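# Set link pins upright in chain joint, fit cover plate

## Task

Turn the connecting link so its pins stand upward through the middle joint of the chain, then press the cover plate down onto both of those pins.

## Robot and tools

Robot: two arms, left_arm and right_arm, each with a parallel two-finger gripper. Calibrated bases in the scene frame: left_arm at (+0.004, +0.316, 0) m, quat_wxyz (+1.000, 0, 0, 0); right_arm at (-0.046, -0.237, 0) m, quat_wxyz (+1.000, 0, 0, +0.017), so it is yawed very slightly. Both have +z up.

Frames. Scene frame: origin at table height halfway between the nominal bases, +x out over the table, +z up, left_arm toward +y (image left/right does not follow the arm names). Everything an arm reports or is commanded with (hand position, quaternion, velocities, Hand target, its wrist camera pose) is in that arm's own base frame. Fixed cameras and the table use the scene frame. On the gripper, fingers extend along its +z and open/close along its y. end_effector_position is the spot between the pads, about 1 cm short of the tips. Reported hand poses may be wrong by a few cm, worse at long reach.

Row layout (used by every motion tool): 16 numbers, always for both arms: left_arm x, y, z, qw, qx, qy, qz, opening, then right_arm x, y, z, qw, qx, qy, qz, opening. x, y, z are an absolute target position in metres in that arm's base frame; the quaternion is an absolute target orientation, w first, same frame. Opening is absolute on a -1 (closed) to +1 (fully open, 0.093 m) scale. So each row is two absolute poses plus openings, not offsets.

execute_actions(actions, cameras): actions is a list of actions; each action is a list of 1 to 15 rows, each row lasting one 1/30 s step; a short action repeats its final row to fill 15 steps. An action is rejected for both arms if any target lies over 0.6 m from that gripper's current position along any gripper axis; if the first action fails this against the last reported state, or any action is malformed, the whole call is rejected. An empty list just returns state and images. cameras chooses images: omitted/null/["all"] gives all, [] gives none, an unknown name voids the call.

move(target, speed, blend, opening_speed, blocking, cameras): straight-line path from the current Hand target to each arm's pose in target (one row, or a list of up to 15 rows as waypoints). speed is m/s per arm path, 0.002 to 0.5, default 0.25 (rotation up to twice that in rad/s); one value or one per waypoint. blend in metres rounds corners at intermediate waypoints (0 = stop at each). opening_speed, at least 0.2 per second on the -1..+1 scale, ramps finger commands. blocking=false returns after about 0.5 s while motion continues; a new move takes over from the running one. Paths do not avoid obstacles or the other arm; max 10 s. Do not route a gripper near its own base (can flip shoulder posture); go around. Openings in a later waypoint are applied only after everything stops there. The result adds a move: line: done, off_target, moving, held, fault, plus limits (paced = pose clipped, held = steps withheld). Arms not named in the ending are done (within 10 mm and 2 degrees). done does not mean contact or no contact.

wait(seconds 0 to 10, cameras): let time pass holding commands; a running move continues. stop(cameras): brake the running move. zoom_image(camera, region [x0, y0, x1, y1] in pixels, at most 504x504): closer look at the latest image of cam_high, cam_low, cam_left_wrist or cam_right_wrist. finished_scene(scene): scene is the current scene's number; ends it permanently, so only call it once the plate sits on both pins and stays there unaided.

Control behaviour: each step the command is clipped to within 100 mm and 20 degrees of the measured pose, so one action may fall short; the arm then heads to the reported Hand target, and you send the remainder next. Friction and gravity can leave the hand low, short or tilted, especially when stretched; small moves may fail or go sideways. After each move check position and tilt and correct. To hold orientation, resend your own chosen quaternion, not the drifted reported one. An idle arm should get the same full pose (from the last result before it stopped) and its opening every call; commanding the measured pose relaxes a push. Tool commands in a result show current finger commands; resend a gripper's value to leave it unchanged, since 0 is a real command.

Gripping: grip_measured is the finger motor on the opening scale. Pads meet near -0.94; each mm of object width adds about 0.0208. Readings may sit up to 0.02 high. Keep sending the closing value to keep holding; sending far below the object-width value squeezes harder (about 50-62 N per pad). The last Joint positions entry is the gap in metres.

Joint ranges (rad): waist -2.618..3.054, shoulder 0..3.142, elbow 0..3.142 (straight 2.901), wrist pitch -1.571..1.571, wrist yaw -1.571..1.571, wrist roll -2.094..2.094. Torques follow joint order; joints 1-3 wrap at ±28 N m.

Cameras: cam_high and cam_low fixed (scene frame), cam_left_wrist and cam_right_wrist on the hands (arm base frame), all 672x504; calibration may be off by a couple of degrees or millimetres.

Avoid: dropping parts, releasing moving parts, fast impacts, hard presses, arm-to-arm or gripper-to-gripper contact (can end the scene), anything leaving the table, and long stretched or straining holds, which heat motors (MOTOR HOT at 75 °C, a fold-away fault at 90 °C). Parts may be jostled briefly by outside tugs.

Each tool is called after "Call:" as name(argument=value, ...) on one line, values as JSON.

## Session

Call:
execute_actions(actions=[])

Call:
zoom_image(camera="cam_high", region=[180, 160, 500, 400])

Call:
zoom_image(camera="cam_low", region=[150, 150, 450, 350])

Scene clock: 0.00 s.
left_arm: end_effector_position=(+0.3585, +0.0515, +0.1331) grip_measured=+1.000 end_effector_quat_wxyz=(+0.675, -0.147, +0.715, +0.106) | right_arm: end_effector_position=(+0.3870, +0.0023, +0.1461) grip_measured=+1.000 end_effector_quat_wxyz=(+0.681, +0.010, +0.732, -0.013)
Joint positions: left_arm=[-0.038 1.568 0.201 1.294 -0.396 -0.075 0.093] | right_arm=[0.035 1.54 0.287 1.182 0.066 0 0.093]
Joint velocities: within noise
Joint torques (N m): no reading
Heat: left arm: 35 °C; right arm: 38 °C.
Hand target: left_arm +0.3605, +0.0514, +0.1416; +0.685, -0.149, +0.706, +0.104 | right_arm +0.3877, +0.0023, +0.1473; +0.682, +0.010, +0.731, -0.012
Tool commands: left_gripper/opening=+1.0 right_gripper/opening=+1.0
camera_calibration:
cam_left_wrist: T_world_to_cam=[[0.346513, -0.936014, 0.0616923, -0.0830338], [-0.415676, -0.212175, -0.884418, 0.317544], [0.840917, 0.280818, -0.4626, -0.17298], [0, 0, 0, 1]] pos_world=[0.306229, 0.0382297, 0.205943]
cam_right_wrist: T_world_to_cam=[[-0.045857, -0.998945, 0.00257864, 0.0196591], [-0.496914, 0.0205716, -0.867556, 0.356285], [0.866587, -0.0410648, -0.497333, -0.181183], [0, 0, 0, 1]] pos_world=[0.334955, 0.00486878, 0.218938]

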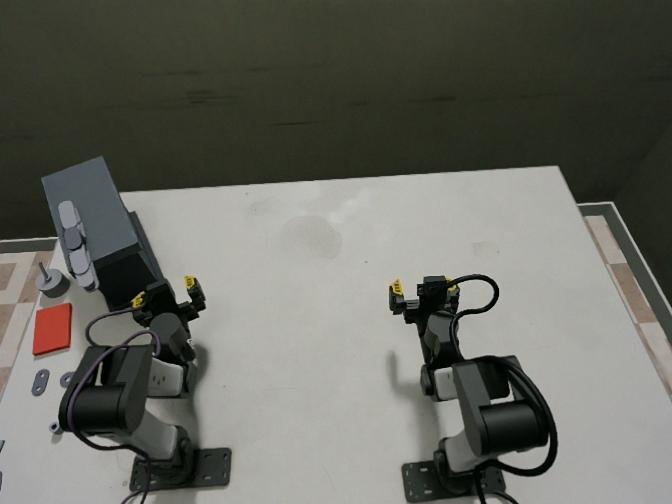

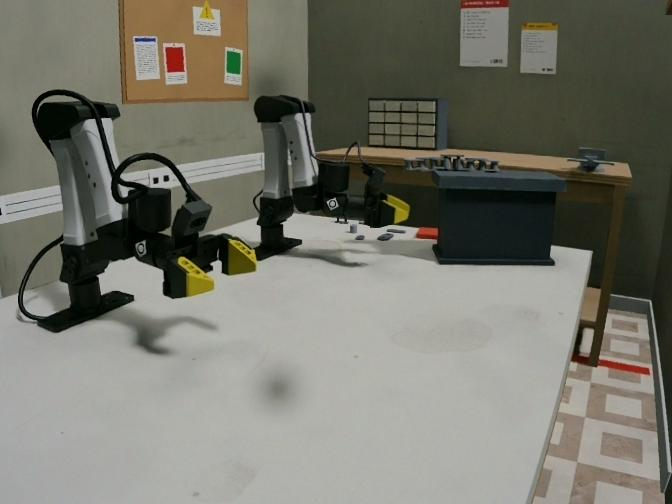

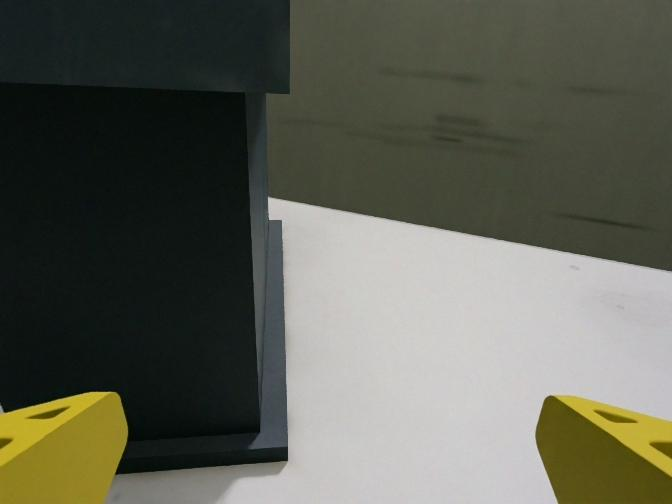

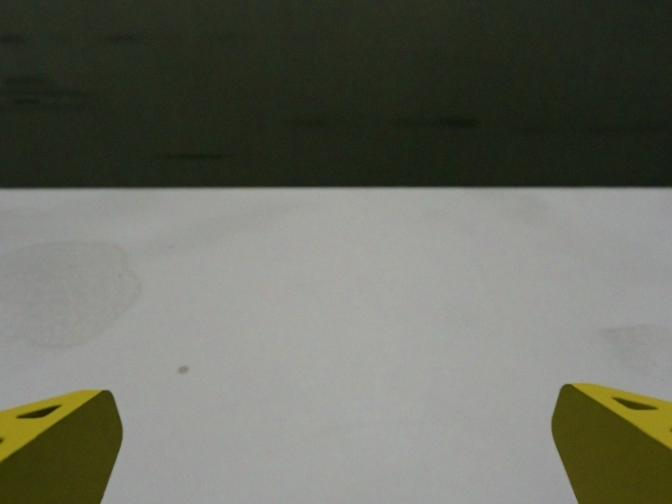

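Scaled by 1.575 from the camera's 672x504 image, which has a finer 960x720 frame.

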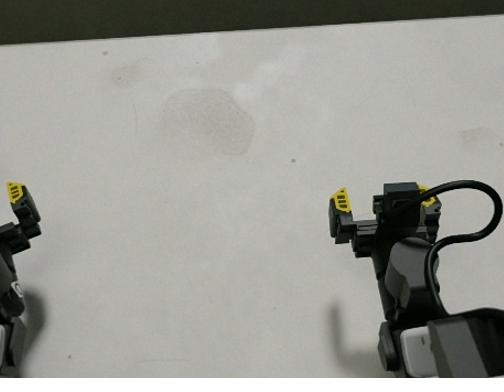

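Scaled by 1.680 from the camera's 672x504 image, which has a finer 960x720 frame.

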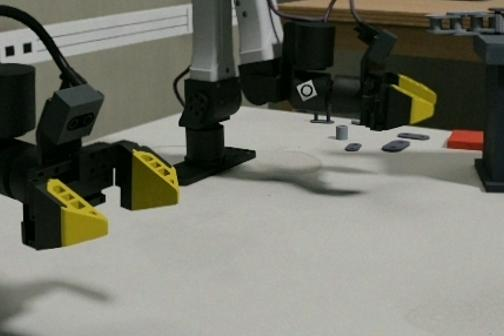

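Call:
zoom_image(camera="cam_high", region=[0, 140, 200, 340])

Call:
zoom_image(camera="cam_high", region=[0, 280, 200, 504])

Call:
zoom_image(camera="cam_low", region=[380, 140, 580, 270])

Scaled by 2.520 from the camera's 672x504 image, which has a finer 960x720 frame.

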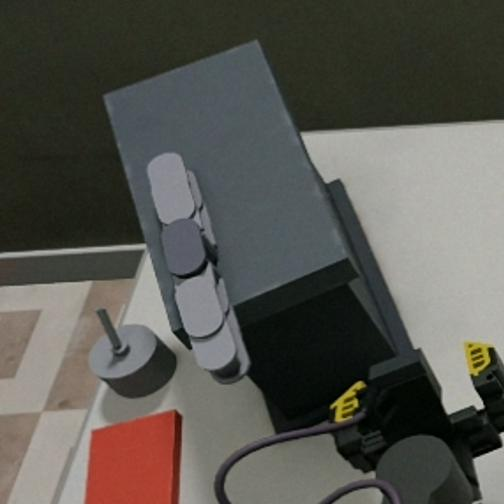

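Scaled by 2.250 from the camera's 672x504 image, which has a finer 960x720 frame.

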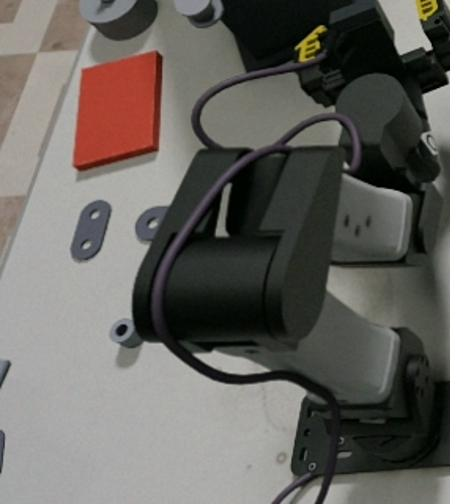

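Scaled by 2.520 from the camera's 672x504 image, which has a finer 960x720 frame.

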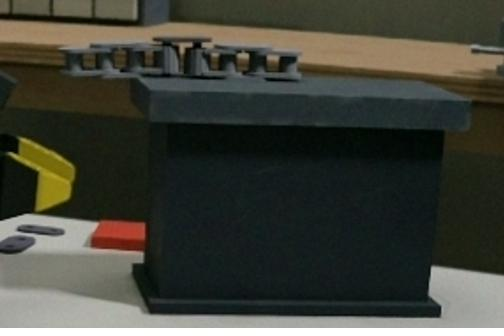

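Call:
move(target=[0.32, 0.165, 0.42, 0.3721, -0.2156, 0.8984, 0.0893, 1, 0.3870, 0.0023, 0.1461, 0.681, 0.010, 0.732, -0.013, 1])

Call:
zoom_image(camera="cam_high", region=[0, 280, 200, 504])

Scene clock: 20.10 s.
left_arm: end_effector_position=(+0.3184, +0.1643, +0.4160) grip_measured=+1.000 end_effector_quat_wxyz=(+0.366, -0.220, +0.899, +0.092) | right_arm: end_effector_position=(+0.3870, +0.0023, +0.1461) grip_measured=+1.000 end_effector_quat_wxyz=(+0.681, +0.010, +0.732, -0.013)
Joint positions: left_arm=[0.471 1.705 2.478 -1.569 -0.011 -0.005 0.093] | right_arm=[0.035 1.54 0.287 1.182 0.066 0 0.093]
Joint velocities: within noise
Joint torques (N m): left_arm=[0.54 -4.98 6.04 1.67 0.14 -0.05] | right_arm=[-0.21 -4.72 5.35 2.19 -0.02 0]
Heat: left arm: 39 °C; right arm: 39 °C.
Hand target: left_arm +0.3200, +0.1650, +0.4199; +0.374, -0.215, +0.898, +0.090 | right_arm +0.3870, +0.0023, +0.1461; +0.681, +0.010, +0.732, -0.013
Off the commanded pose: left_arm 0.004 m, 1 deg | right_arm 0.000 m, 0 deg.
joint sent to its limit (left arm) — joint 4 (wrist pitch), lower limit. The joint targets still meet the commanded pose.
move: done
camera_calibration:
cam_left_wrist: T_world_to_cam=[[0.467292, -0.88402, 0.012152, -0.00735465], [-0.825527, -0.44121, -0.351907, 0.521573], [0.316455, 0.154412, -0.935956, 0.344656], [0, 0, 0, 1]] pos_world=[0.324941, 0.170403, 0.506218]
cam_right_wrist: T_world_to_cam=[[-0.045857, -0.998945, 0.00257864, 0.0196591], [-0.496914, 0.0205716, -0.867556, 0.356285], [0.866587, -0.0410648, -0.497333, -0.181183], [0, 0, 0, 1]] pos_world=[0.334955, 0.00486878, 0.218938]

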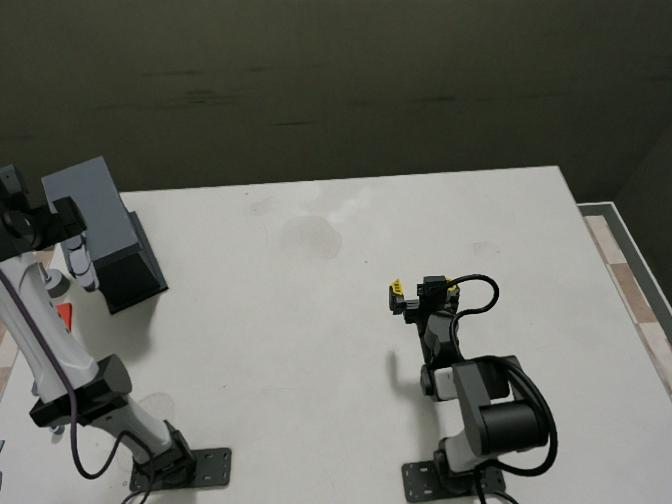

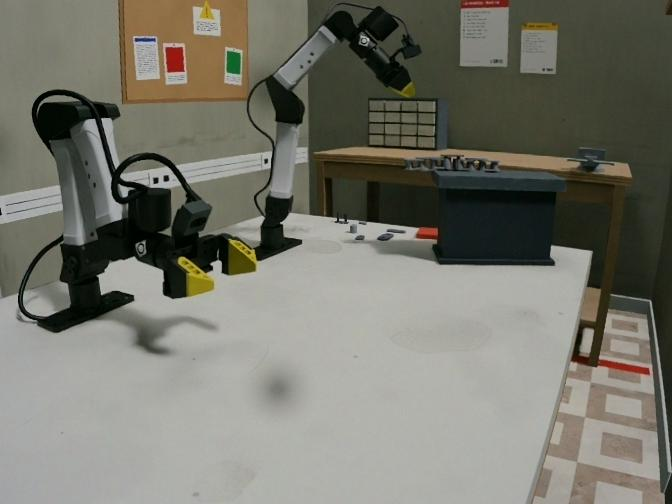

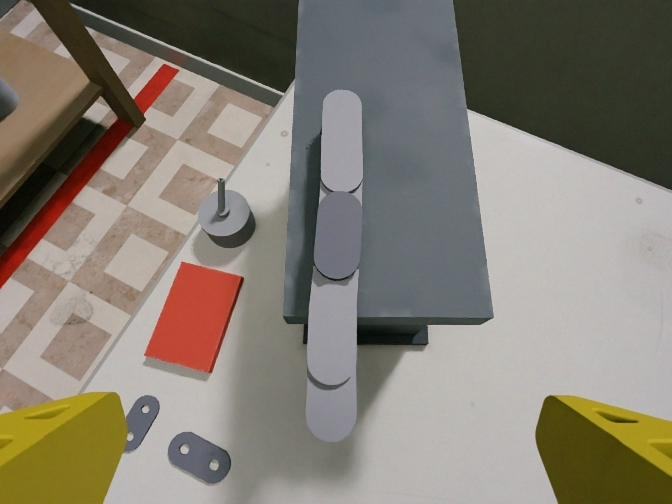

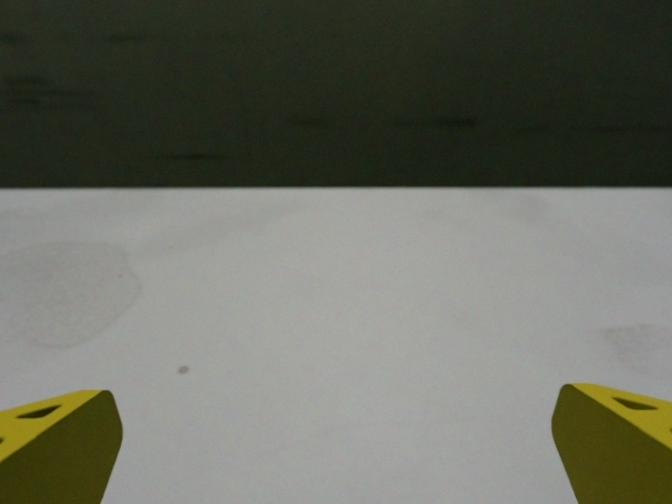

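Scaled by 2.250 from the camera's 672x504 image, which has a finer 960x720 frame.

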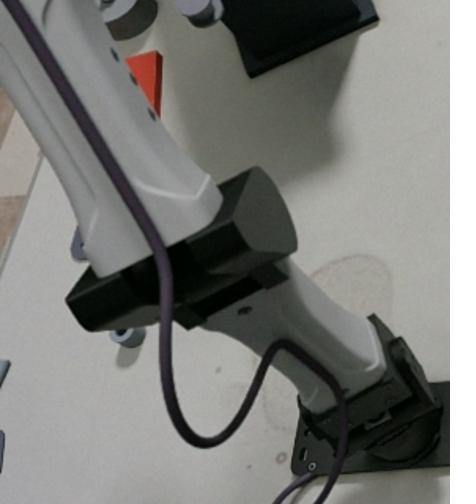

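Call:
zoom_image(camera="cam_left_wrist", region=[80, 340, 280, 504])

Call:
zoom_image(camera="cam_left_wrist", region=[240, 60, 540, 460])

Call:
zoom_image(camera="cam_low", region=[320, 140, 580, 270])

Scaled by 2.520 from the camera's 672x504 image, which has a finer 960x720 frame.

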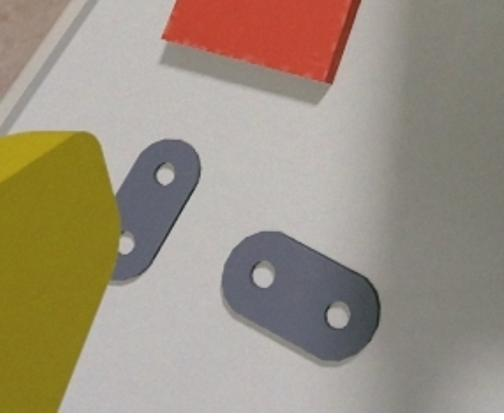

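Scaled by 1.260 from the camera's 672x504 image, which has a finer 960x720 frame.

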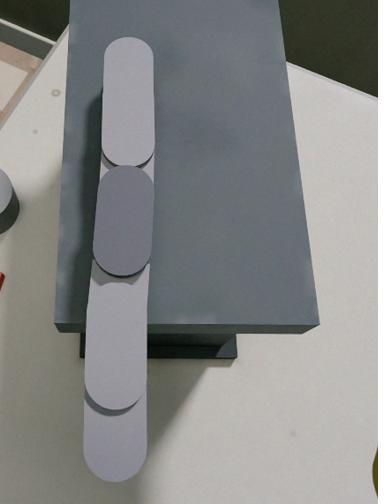

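Scaled by 1.938 from the camera's 672x504 image, which has a finer 960x720 frame.

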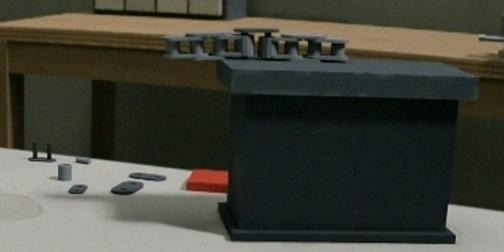

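Call:
move(target=[[0.27, 0.22, 0.36, 0.6, -0.6, 0.3742, -0.3742, 1, 0.3870, 0.0023, 0.1461, 0.681, 0.010, 0.732, -0.013, 1],[0.299, 0.223, 0.235, 0.6, -0.6, 0.3742, -0.3742, 1, 0.3870, 0.0023, 0.1461, 0.681, 0.010, 0.732, -0.013, 1]])

Call:
zoom_image(camera="cam_low", region=[320, 100, 580, 270])

Scene clock: 55.73 s.
left_arm: end_effector_position=(+0.2979, +0.2225, +0.2343) grip_measured=+1.000 end_effector_quat_wxyz=(+0.596, -0.601, +0.380, -0.373) | right_arm: end_effector_position=(+0.3870, +0.0023, +0.1461) grip_measured=+1.000 end_effector_quat_wxyz=(+0.681, +0.010, +0.732, -0.013)
Joint positions: left_arm=[0.798 1.148 0.425 0.71 0.35 -1.562 0.093] | right_arm=[0.035 1.54 0.287 1.182 0.066 0 0.093]
Joint velocities: within noise
Joint torques (N m): left_arm=[-0.98 -2.58 6 2.23 -0.17 -0.2] | right_arm=[-0.34 -4.63 5.45 2.22 0 0.06]
Heat: left arm: 40 °C; right arm: 39 °C.
Hand target: left_arm +0.2989, +0.2229, +0.2349; +0.600, -0.600, +0.374, -0.374 | right_arm +0.3870, +0.0023, +0.1461; +0.681, +0.010, +0.732, -0.013
Off the commanded pose: left_arm 0.001 m, 1 deg | right_arm 0.000 m, 0 deg.
move: done
camera_calibration:
cam_left_wrist: T_world_to_cam=[[-0.00196069, 0.0103257, 0.999945, -0.234792], [0.0319801, -0.999435, 0.0103831, 0.250237], [0.999487, 0.0319987, 0.00162937, -0.223844], [0, 0, 0, 1]] pos_world=[0.215266, 0.259683, 0.232546]
cam_right_wrist: T_world_to_cam=[[-0.045857, -0.998945, 0.00257864, 0.0196591], [-0.496914, 0.0205716, -0.867556, 0.356285], [0.866587, -0.0410648, -0.497333, -0.181183], [0, 0, 0, 1]] pos_world=[0.334955, 0.00486878, 0.218938]

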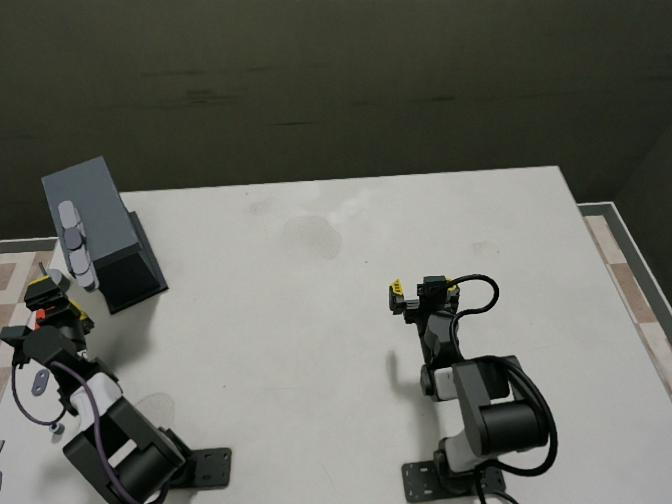

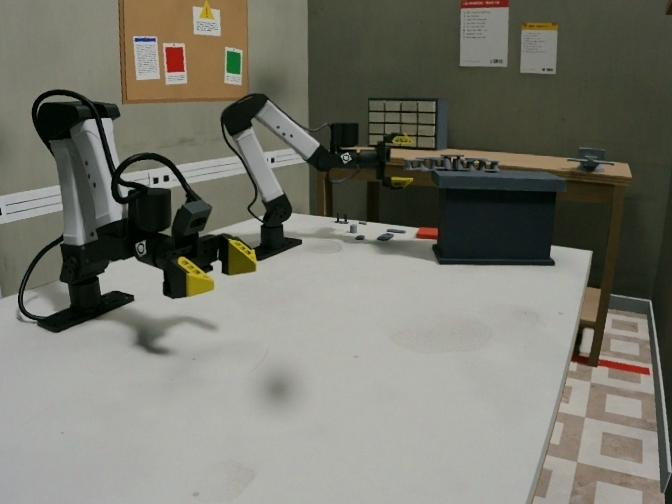

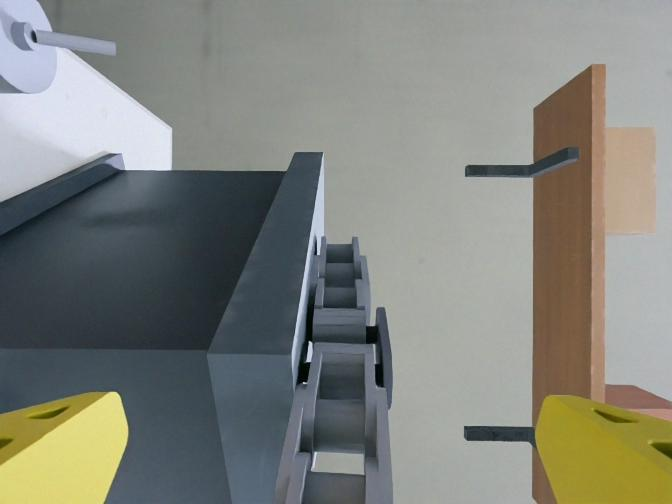

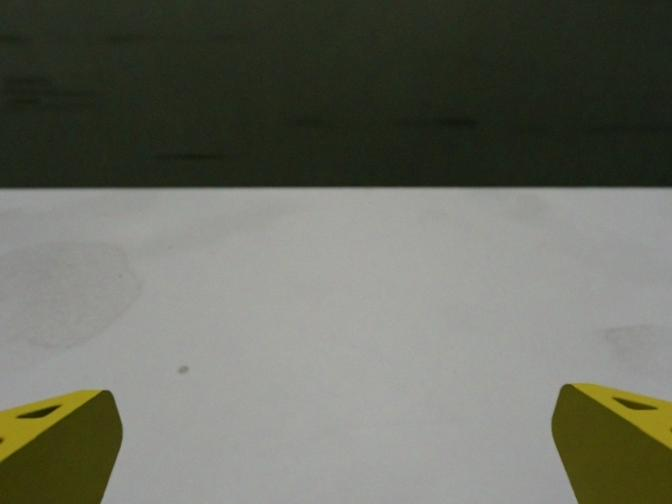

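Scaled by 1.938 from the camera's 672x504 image, which has a finer 960x720 frame.

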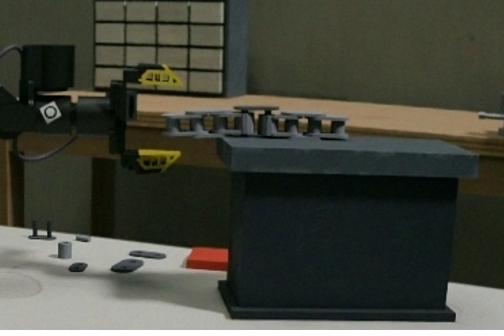

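Call:
move(target=[[0.3257, 0.169, 0.235, 0.6, -0.6, 0.3742, -0.3742, 1, 0.3870, 0.0023, 0.1461, 0.681, 0.010, 0.732, -0.013, 1]], speed=0.1)

Call:
zoom_image(camera="cam_low", region=[370, 120, 520, 220])

Scene clock: 61.90 s.
left_arm: end_effector_position=(+0.3282, +0.1709, +0.2318) grip_measured=+1.000 end_effector_quat_wxyz=(+0.596, -0.601, +0.381, -0.372) | right_arm: end_effector_position=(+0.3870, +0.0023, +0.1461) grip_measured=+1.000 end_effector_quat_wxyz=(+0.681, +0.010, +0.732, -0.013)
Joint positions: left_arm=[0.507 1.115 0.398 0.705 0.06 -1.564 0.093] | right_arm=[0.035 1.54 0.287 1.182 0.066 0 0.093]
Joint velocities: within noise
Joint torques (N m): left_arm=[-1.02 -5.14 5.75 2.02 -0.2 -0.19] | right_arm=[-0.32 -4.56 5.45 2.22 -0.02 -0.02]
Heat: left arm: 41 °C; right arm: 39 °C.
Hand target: left_arm +0.3258, +0.1691, +0.2350; +0.600, -0.600, +0.374, -0.374 | right_arm +0.3870, +0.0023, +0.1461; +0.681, +0.010, +0.732, -0.013
Off the commanded pose: left_arm 0.005 m, 1 deg | right_arm 0.000 m, 0 deg.
move: done
camera_calibration:
cam_left_wrist: T_world_to_cam=[[-0.000453575, 0.00886479, 0.999961, -0.231879], [0.0319911, -0.999449, 0.00887477, 0.198079], [0.999488, 0.0319938, 0.000169731, -0.252203], [0, 0, 0, 1]] pos_world=[0.245632, 0.208095, 0.230155]
cam_right_wrist: T_world_to_cam=[[-0.045857, -0.998945, 0.00257864, 0.0196591], [-0.496914, 0.0205716, -0.867556, 0.356285], [0.866587, -0.0410648, -0.497333, -0.181183], [0, 0, 0, 1]] pos_world=[0.334955, 0.00486878, 0.218938]

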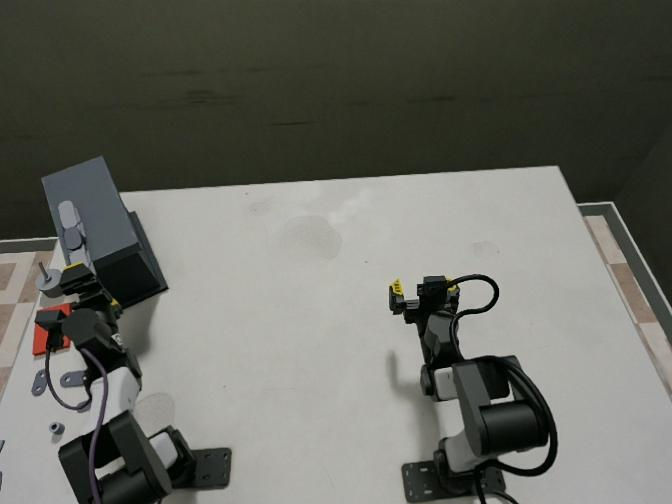

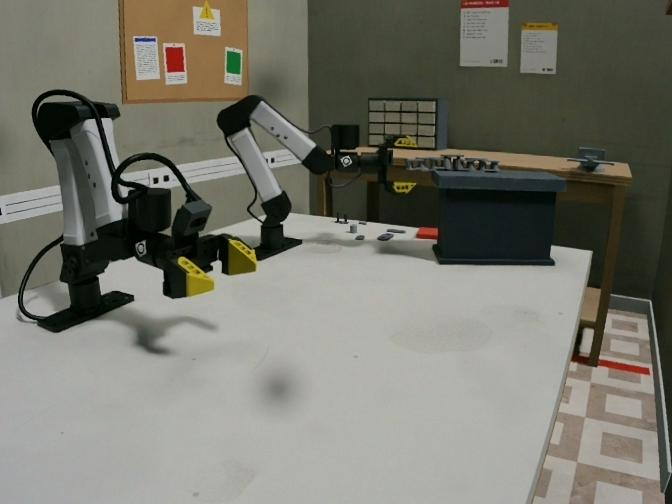

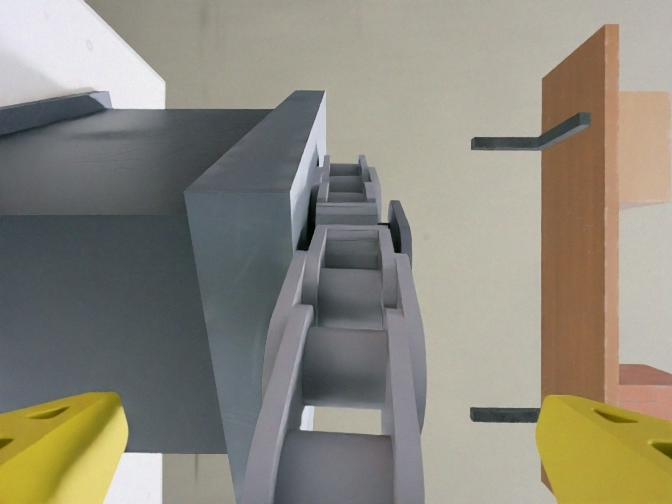

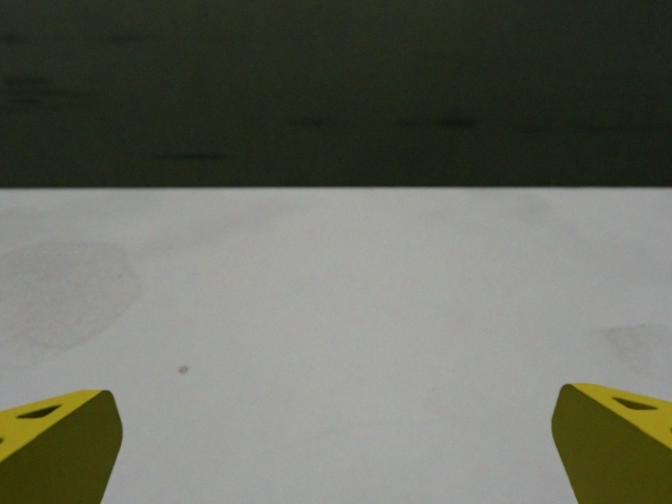

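Scaled by 3.360 from the camera's 672x504 image, which has a finer 960x720 frame.

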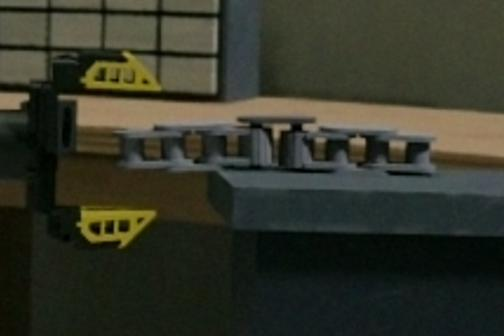

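Call:
move(target=[[0.3257, 0.169, 0.235, 0.6, -0.6, 0.3742, -0.3742, -0.7, 0.3870, 0.0023, 0.1461, 0.681, 0.010, 0.732, -0.013, 1]], opening_speed=1.0, cameras=["cam_low","cam_left_wrist"])

Call:
zoom_image(camera="cam_low", region=[370, 120, 520, 220])

Scene clock: 69.67 s.
left_arm: end_effector_position=(+0.3272, +0.1706, +0.2360) grip_measured=-0.513 end_effector_quat_wxyz=(+0.600, -0.597, +0.377, -0.375) | right_arm: end_effector_position=(+0.3870, +0.0023, +0.1461) grip_measured=+1.000 end_effector_quat_wxyz=(+0.681, +0.010, +0.732, -0.013)
Joint positions: left_arm=[0.507 1.106 0.397 0.711 0.058 -1.567 0.021] | right_arm=[0.035 1.54 0.287 1.182 0.066 0 0.093]
Joint velocities: within noise
Joint torques (N m): left_arm=[-1.05 -4.3 5.78 1.94 -0.15 -0.15] | right_arm=[-0.13 -4.74 5.41 2.2 0 0]
Heat: left arm: 41 °C; right arm: 39 °C.
Hand target: left_arm +0.3257, +0.1690, +0.2350; +0.600, -0.600, +0.374, -0.374 | right_arm +0.3870, +0.0023, +0.1461; +0.681, +0.010, +0.732, -0.013
Off the commanded pose: left_arm 0.002 m, 0 deg | right_arm 0.000 m, 0 deg.
move: done
camera_calibration:
cam_left_wrist: T_world_to_cam=[[-0.014119, 0.00474125, 0.999889, -0.230917], [0.033436, -0.999427, 0.0052112, 0.198186], [0.999341, 0.0335059, 0.0139524, -0.254632], [0, 0, 0, 1]] pos_world=[0.244577, 0.207699, 0.233412]
Images, in order (width x height): cam_low 672x504, cam_left_wrist 672x504.

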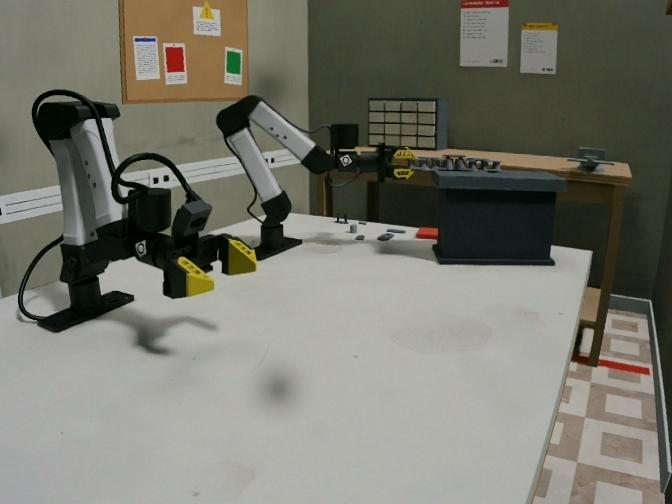

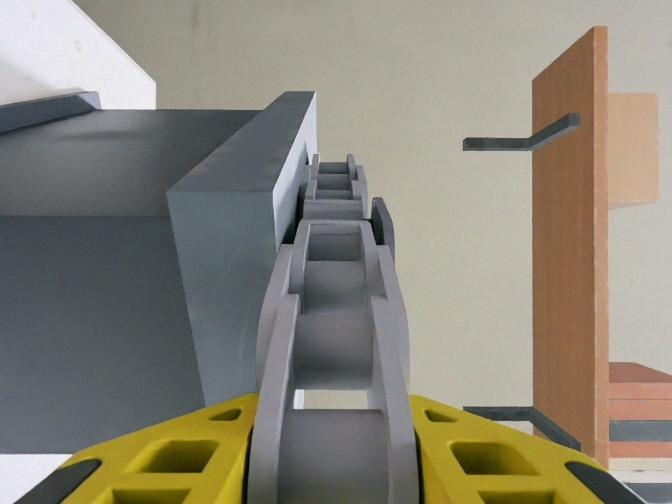

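Scaled by 3.360 from the camera's 672x504 image, which has a finer 960x720 frame.

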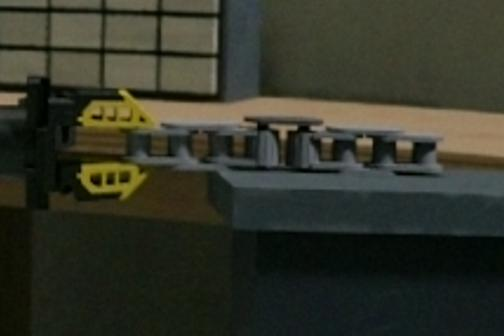

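Call:
move(target=[[0.3257, 0.169, 0.235, 0.6, -0.6, 0.3742, -0.3742, 0.3, 0.3870, 0.0023, 0.1461, 0.681, 0.010, 0.732, -0.013, 1],[0.3335, 0.172, 0.235, 0.6, -0.6, 0.3742, -0.3742, 0.3, 0.3870, 0.0023, 0.1461, 0.681, 0.010, 0.732, -0.013, 1]], opening_speed=1.5, speed=0.06, cameras=["cam_low","cam_left_wrist"])

Call:
zoom_image(camera="cam_low", region=[370, 120, 520, 220])

Scene clock: 79.33 s.
left_arm: end_effector_position=(+0.3306, +0.1707, +0.2255) grip_measured=+0.298 end_effector_quat_wxyz=(+0.590, -0.607, +0.383, -0.370) | right_arm: end_effector_position=(+0.3870, +0.0023, +0.1461) grip_measured=+1.000 end_effector_quat_wxyz=(+0.681, +0.010, +0.732, -0.013)
Joint positions: left_arm=[0.501 1.132 0.397 0.704 0.054 -1.567 0.059] | right_arm=[0.035 1.54 0.287 1.182 0.066 0 0.093]
Joint velocities: within noise
Joint torques (N m): left_arm=[-0.98 -2.54 7.54 2.24 -0.23 -0.15] | right_arm=[-0.12 -4.6 5.39 2.23 0.01 0.01]
Heat: left arm: 41 °C; right arm: 39 °C.
Hand target: left_arm +0.3332, +0.1718, +0.2350; +0.600, -0.600, +0.374, -0.374 | right_arm +0.3870, +0.0023, +0.1461; +0.681, +0.010, +0.732, -0.013
Off the commanded pose: left_arm 0.010 m, 2 deg | right_arm 0.000 m, 0 deg.
move: done
camera_calibration:
cam_left_wrist: T_world_to_cam=[[0.0138223, 0.0205106, 0.999694, -0.232228], [0.0318882, -0.99929, 0.0200614, 0.195335], [0.999396, 0.0316012, -0.0144665, -0.25111], [0, 0, 0, 1]] pos_world=[0.247939, 0.207895, 0.224606]
Images, in order (width x height): cam_low 672x504, cam_left_wrist 672x504.

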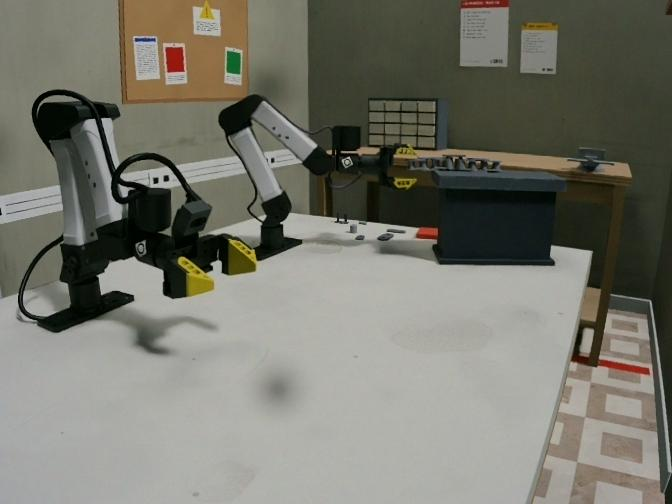

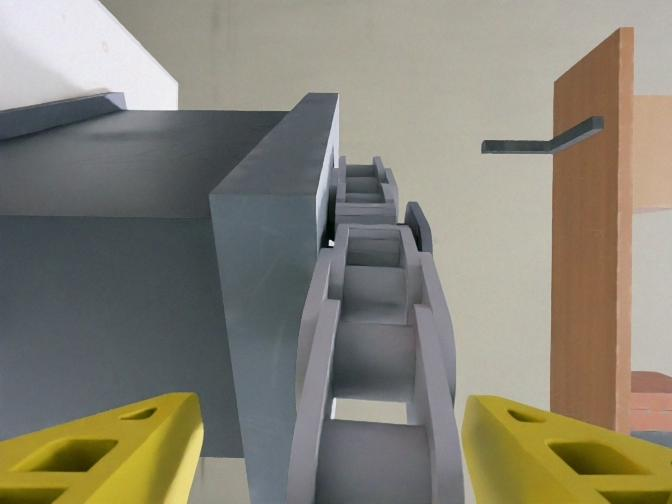

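Scaled by 3.360 from the camera's 672x504 image, which has a finer 960x720 frame.

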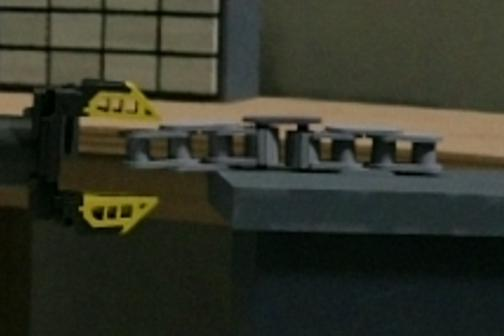

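Call:
move(target=[[0.337, 0.174, 0.244, 0.6, -0.6, 0.3742, -0.3742, 0.3, 0.3870, 0.0023, 0.1461, 0.681, 0.010, 0.732, -0.013, 1]], speed=0.06, cameras=["cam_low","cam_left_wrist"])

Call:
zoom_image(camera="cam_low", region=[370, 120, 520, 220])

Scene clock: 86.63 s.
left_arm: end_effector_position=(+0.3323, +0.1718, +0.2292) grip_measured=+0.298 end_effector_quat_wxyz=(+0.590, -0.607, +0.383, -0.370) | right_arm: end_effector_position=(+0.3870, +0.0023, +0.1461) grip_measured=+1.000 end_effector_quat_wxyz=(+0.681, +0.010, +0.732, -0.013)
Joint positions: left_arm=[0.501 1.132 0.415 0.686 0.053 -1.567 0.059] | right_arm=[0.035 1.54 0.287 1.182 0.066 0 0.093]
Joint velocities: within noise
Joint torques (N m): left_arm=[-0.94 -3.03 9.21 2.01 -0.15 -0.15] | right_arm=[-0.08 -4.79 5.31 2.2 0.03 -0.03]
Heat: left arm: 42 °C; right arm: 39 °C.
Hand target: left_arm +0.3364, +0.1736, +0.2440; +0.600, -0.600, +0.374, -0.375 | right_arm +0.3870, +0.0023, +0.1461; +0.681, +0.010, +0.732, -0.013
Off the commanded pose: left_arm 0.016 m, 2 deg | right_arm 0.000 m, 0 deg.
move: off_target (left_arm)
camera_calibration:
cam_left_wrist: T_world_to_cam=[[0.0144867, 0.0208673, 0.999677, -0.236282], [0.032664, -0.999258, 0.0203852, 0.195972], [0.999361, 0.0323582, -0.0151575, -0.252801], [0, 0, 0, 1]] pos_world=[0.249661, 0.208937, 0.228379]
Images, in order (width x height): cam_low 672x504, cam_left_wrist 672x504.

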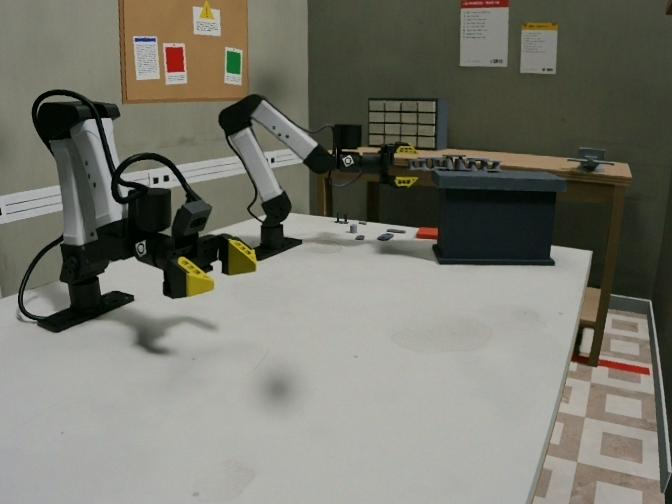

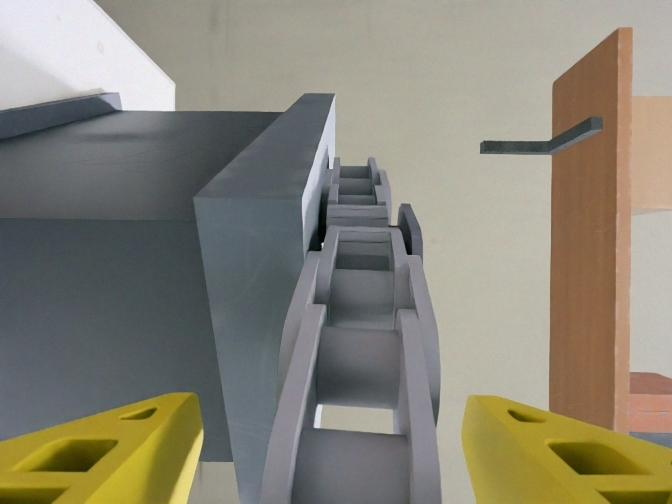

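Scaled by 3.360 from the camera's 672x504 image, which has a finer 960x720 frame.

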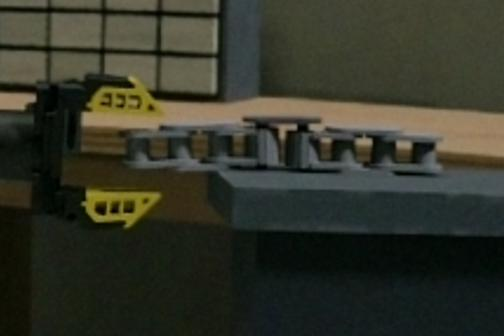

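Call:
move(target=[[0.339, 0.175, 0.252, 0.6, -0.6, 0.3742, -0.3742, 0.3, 0.3870, 0.0023, 0.1461, 0.681, 0.010, 0.732, -0.013, 1]], speed=0.06, cameras=["cam_low","cam_left_wrist"])

Call:
zoom_image(camera="cam_low", region=[370, 120, 520, 220])

Scene clock: 93.40 s.
left_arm: end_effector_position=(+0.3352, +0.1734, +0.2340) grip_measured=+0.298 end_effector_quat_wxyz=(+0.587, -0.610, +0.384, -0.369) | right_arm: end_effector_position=(+0.3870, +0.0023, +0.1461) grip_measured=+1.000 end_effector_quat_wxyz=(+0.681, +0.010, +0.732, -0.013)
Joint positions: left_arm=[0.501 1.132 0.445 0.647 0.053 -1.567 0.059] | right_arm=[0.035 1.54 0.287 1.182 0.066 0 0.093]
Joint velocities: within noise
Joint torques (N m): left_arm=[-0.96 -3.89 9.31 2 -0.15 -0.15] | right_arm=[-0.4 -4.59 5.59 2.23 -0.03 -0.01]
Heat: left arm: 42 °C; right arm: 39 °C.
Hand target: left_arm +0.3384, +0.1746, +0.2519; +0.600, -0.600, +0.374, -0.375 | right_arm +0.3870, +0.0023, +0.1461; +0.681, +0.010, +0.732, -0.013
Off the commanded pose: left_arm 0.018 m, 2 deg | right_arm 0.000 m, 0 deg.
move: off_target (left_arm)
camera_calibration:
cam_left_wrist: T_world_to_cam=[[0.0218441, 0.0248973, 0.999451, -0.244242], [0.032828, -0.999169, 0.0241728, 0.196414], [0.999222, 0.032282, -0.0226433, -0.253874], [0, 0, 0, 1]] pos_world=[0.252564, 0.210527, 0.233612]
Images, in order (width x height): cam_low 672x504, cam_left_wrist 672x504.

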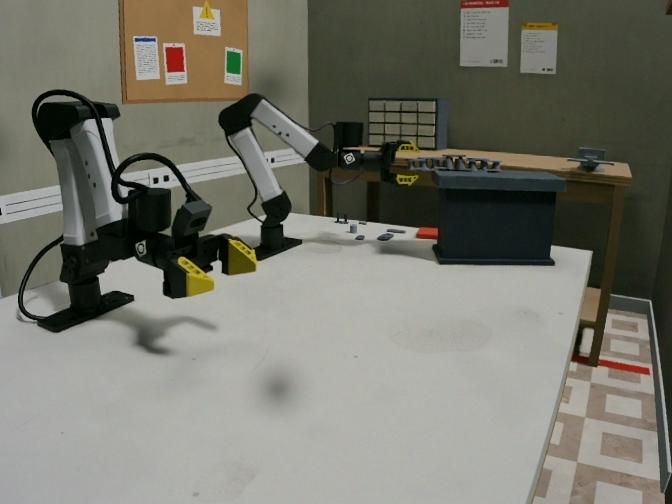

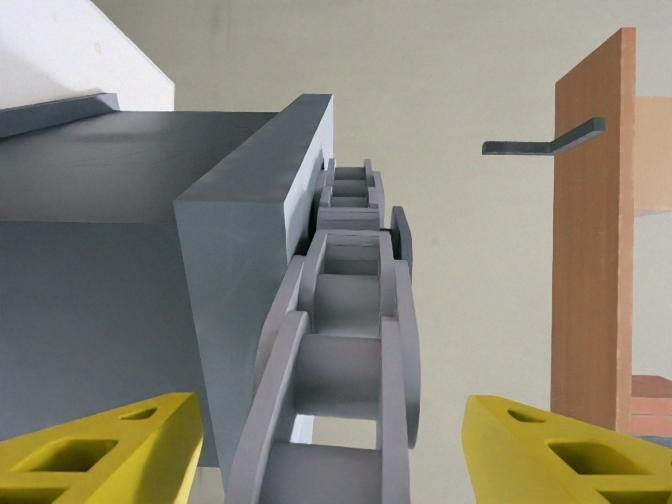

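Scaled by 3.360 from the camera's 672x504 image, which has a finer 960x720 frame.

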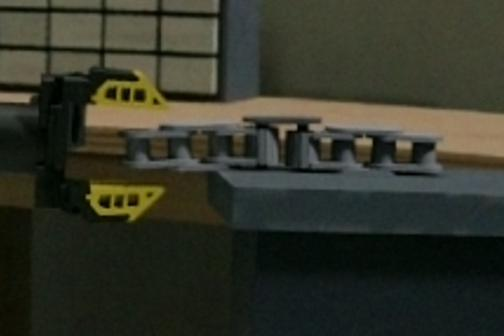

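Call:
move(target=[[0.336, 0.173, 0.248, 0.6129, -0.5868, 0.366, -0.3823, 0.1, 0.3870, 0.0023, 0.1461, 0.681, 0.010, 0.732, -0.013, 1]], speed=0.06, cameras=["cam_low","cam_left_wrist"])

Call:
zoom_image(camera="cam_low", region=[370, 120, 520, 220])

Scene clock: 109.70 s.
left_arm: end_effector_position=(+0.3354, +0.1735, +0.2419) grip_measured=+0.102 end_effector_quat_wxyz=(+0.602, -0.595, +0.376, -0.377) | right_arm: end_effector_position=(+0.3870, +0.0023, +0.1461) grip_measured=+1.000 end_effector_quat_wxyz=(+0.681, +0.010, +0.732, -0.013)
Joint positions: left_arm=[0.501 1.143 0.433 0.719 0.053 -1.567 0.05] | right_arm=[0.035 1.54 0.287 1.182 0.066 0 0.093]
Joint velocities: within noise
Joint torques (N m): left_arm=[-1.09 -2.81 6.02 2.48 -0.16 -0.17] | right_arm=[-0.39 -4.71 5.45 2.23 0.07 -0.07]
Heat: left arm: 42 °C; right arm: 39 °C.
Hand target: left_arm +0.3359, +0.1729, +0.2481; +0.612, -0.587, +0.366, -0.382 | right_arm +0.3870, +0.0023, +0.1461; +0.681, +0.010, +0.732, -0.013
Off the commanded pose: left_arm 0.006 m, 2 deg | right_arm 0.000 m, 0 deg.
move: done
camera_calibration:
cam_left_wrist: T_world_to_cam=[[-0.0209755, 0.00143951, 0.999779, -0.233808], [0.0326462, -0.999465, 0.00212398, 0.20183], [0.999247, 0.0326835, 0.0209173, -0.264486], [0, 0, 0, 1]] pos_world=[0.252794, 0.210703, 0.23886]
Images, in order (width x height): cam_low 672x504, cam_left_wrist 672x504.

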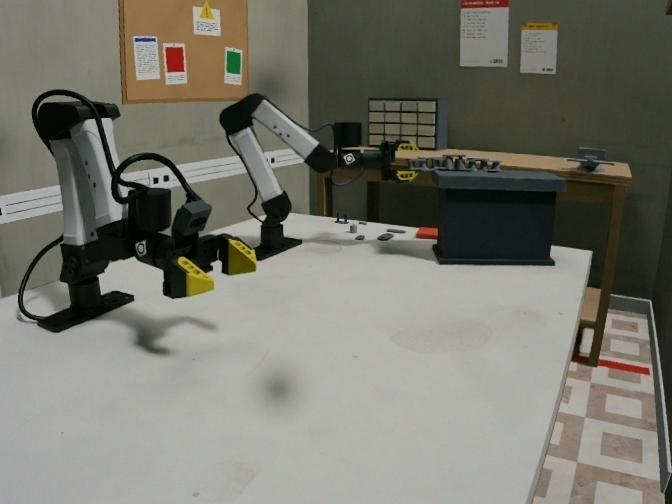

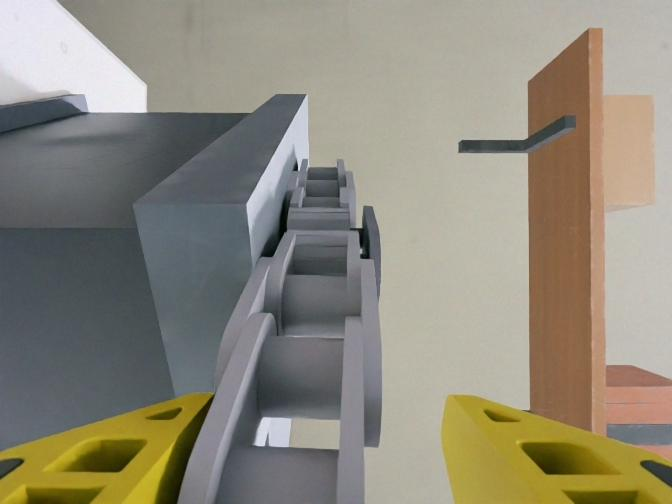

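Scaled by 3.360 from the camera's 672x504 image, which has a finer 960x720 frame.

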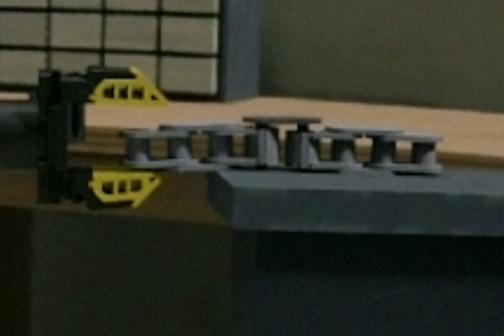

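Call:
move(target=[[0.335, 0.173, 0.2405, 0.6129, -0.5868, 0.366, -0.3823, 0.1, 0.3870, 0.0023, 0.1461, 0.681, 0.010, 0.732, -0.013, 1]], speed=0.06, cameras=["cam_low","cam_left_wrist"])

Call:
zoom_image(camera="cam_low", region=[370, 120, 520, 220])

Scene clock: 117.97 s.
left_arm: end_effector_position=(+0.3347, +0.1732, +0.2414) grip_measured=+0.102 end_effector_quat_wxyz=(+0.610, -0.587, +0.371, -0.381) | right_arm: end_effector_position=(+0.3870, +0.0023, +0.1461) grip_measured=+1.000 end_effector_quat_wxyz=(+0.681, +0.010, +0.732, -0.013)
Joint positions: left_arm=[0.501 1.159 0.411 0.782 0.053 -1.567 0.05] | right_arm=[0.035 1.54 0.287 1.182 0.066 0 0.093]
Joint velocities: within noise
Joint torques (N m): left_arm=[-0.88 -2.61 5.65 2.23 -0.13 -0.17] | right_arm=[-0.06 -4.66 5.46 2.21 -0.02 -0.02]
Heat: left arm: 44 °C; right arm: 40 °C.
Hand target: left_arm +0.3350, +0.1729, +0.2405; +0.613, -0.587, +0.366, -0.382 | right_arm +0.3870, +0.0023, +0.1461; +0.681, +0.010, +0.732, -0.013
Off the commanded pose: left_arm 0.001 m, 1 deg | right_arm 0.000 m, 0 deg.
move: done
camera_calibration:
cam_left_wrist: T_world_to_cam=[[-0.0433818, -0.010837, 0.999, -0.223508], [0.033109, -0.999408, -0.00940362, 0.204173], [0.99851, 0.0326679, 0.0437149, -0.269042], [0, 0, 0, 1]] pos_world=[0.252185, 0.210419, 0.236965]
Images, in order (width x height): cam_low 672x504, cam_left_wrist 672x504.

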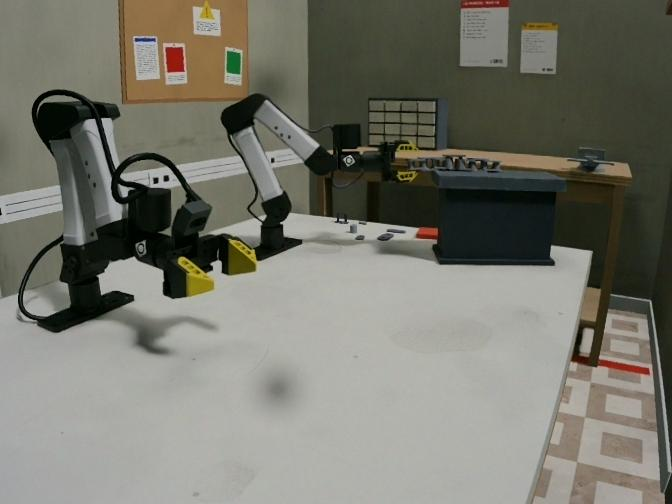

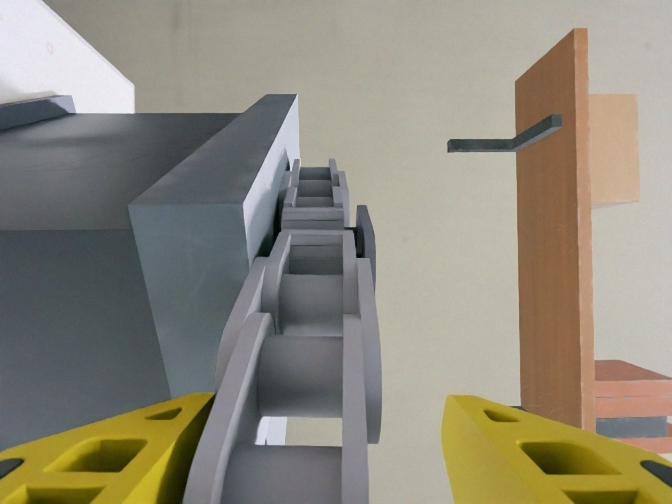

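Scaled by 3.360 from the camera's 672x504 image, which has a finer 960x720 frame.

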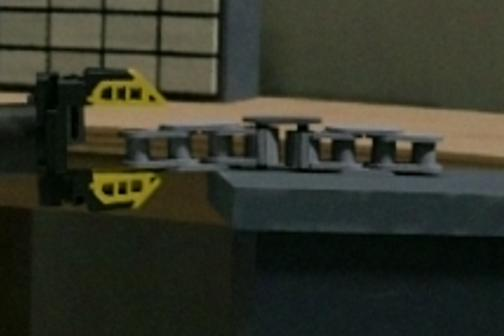

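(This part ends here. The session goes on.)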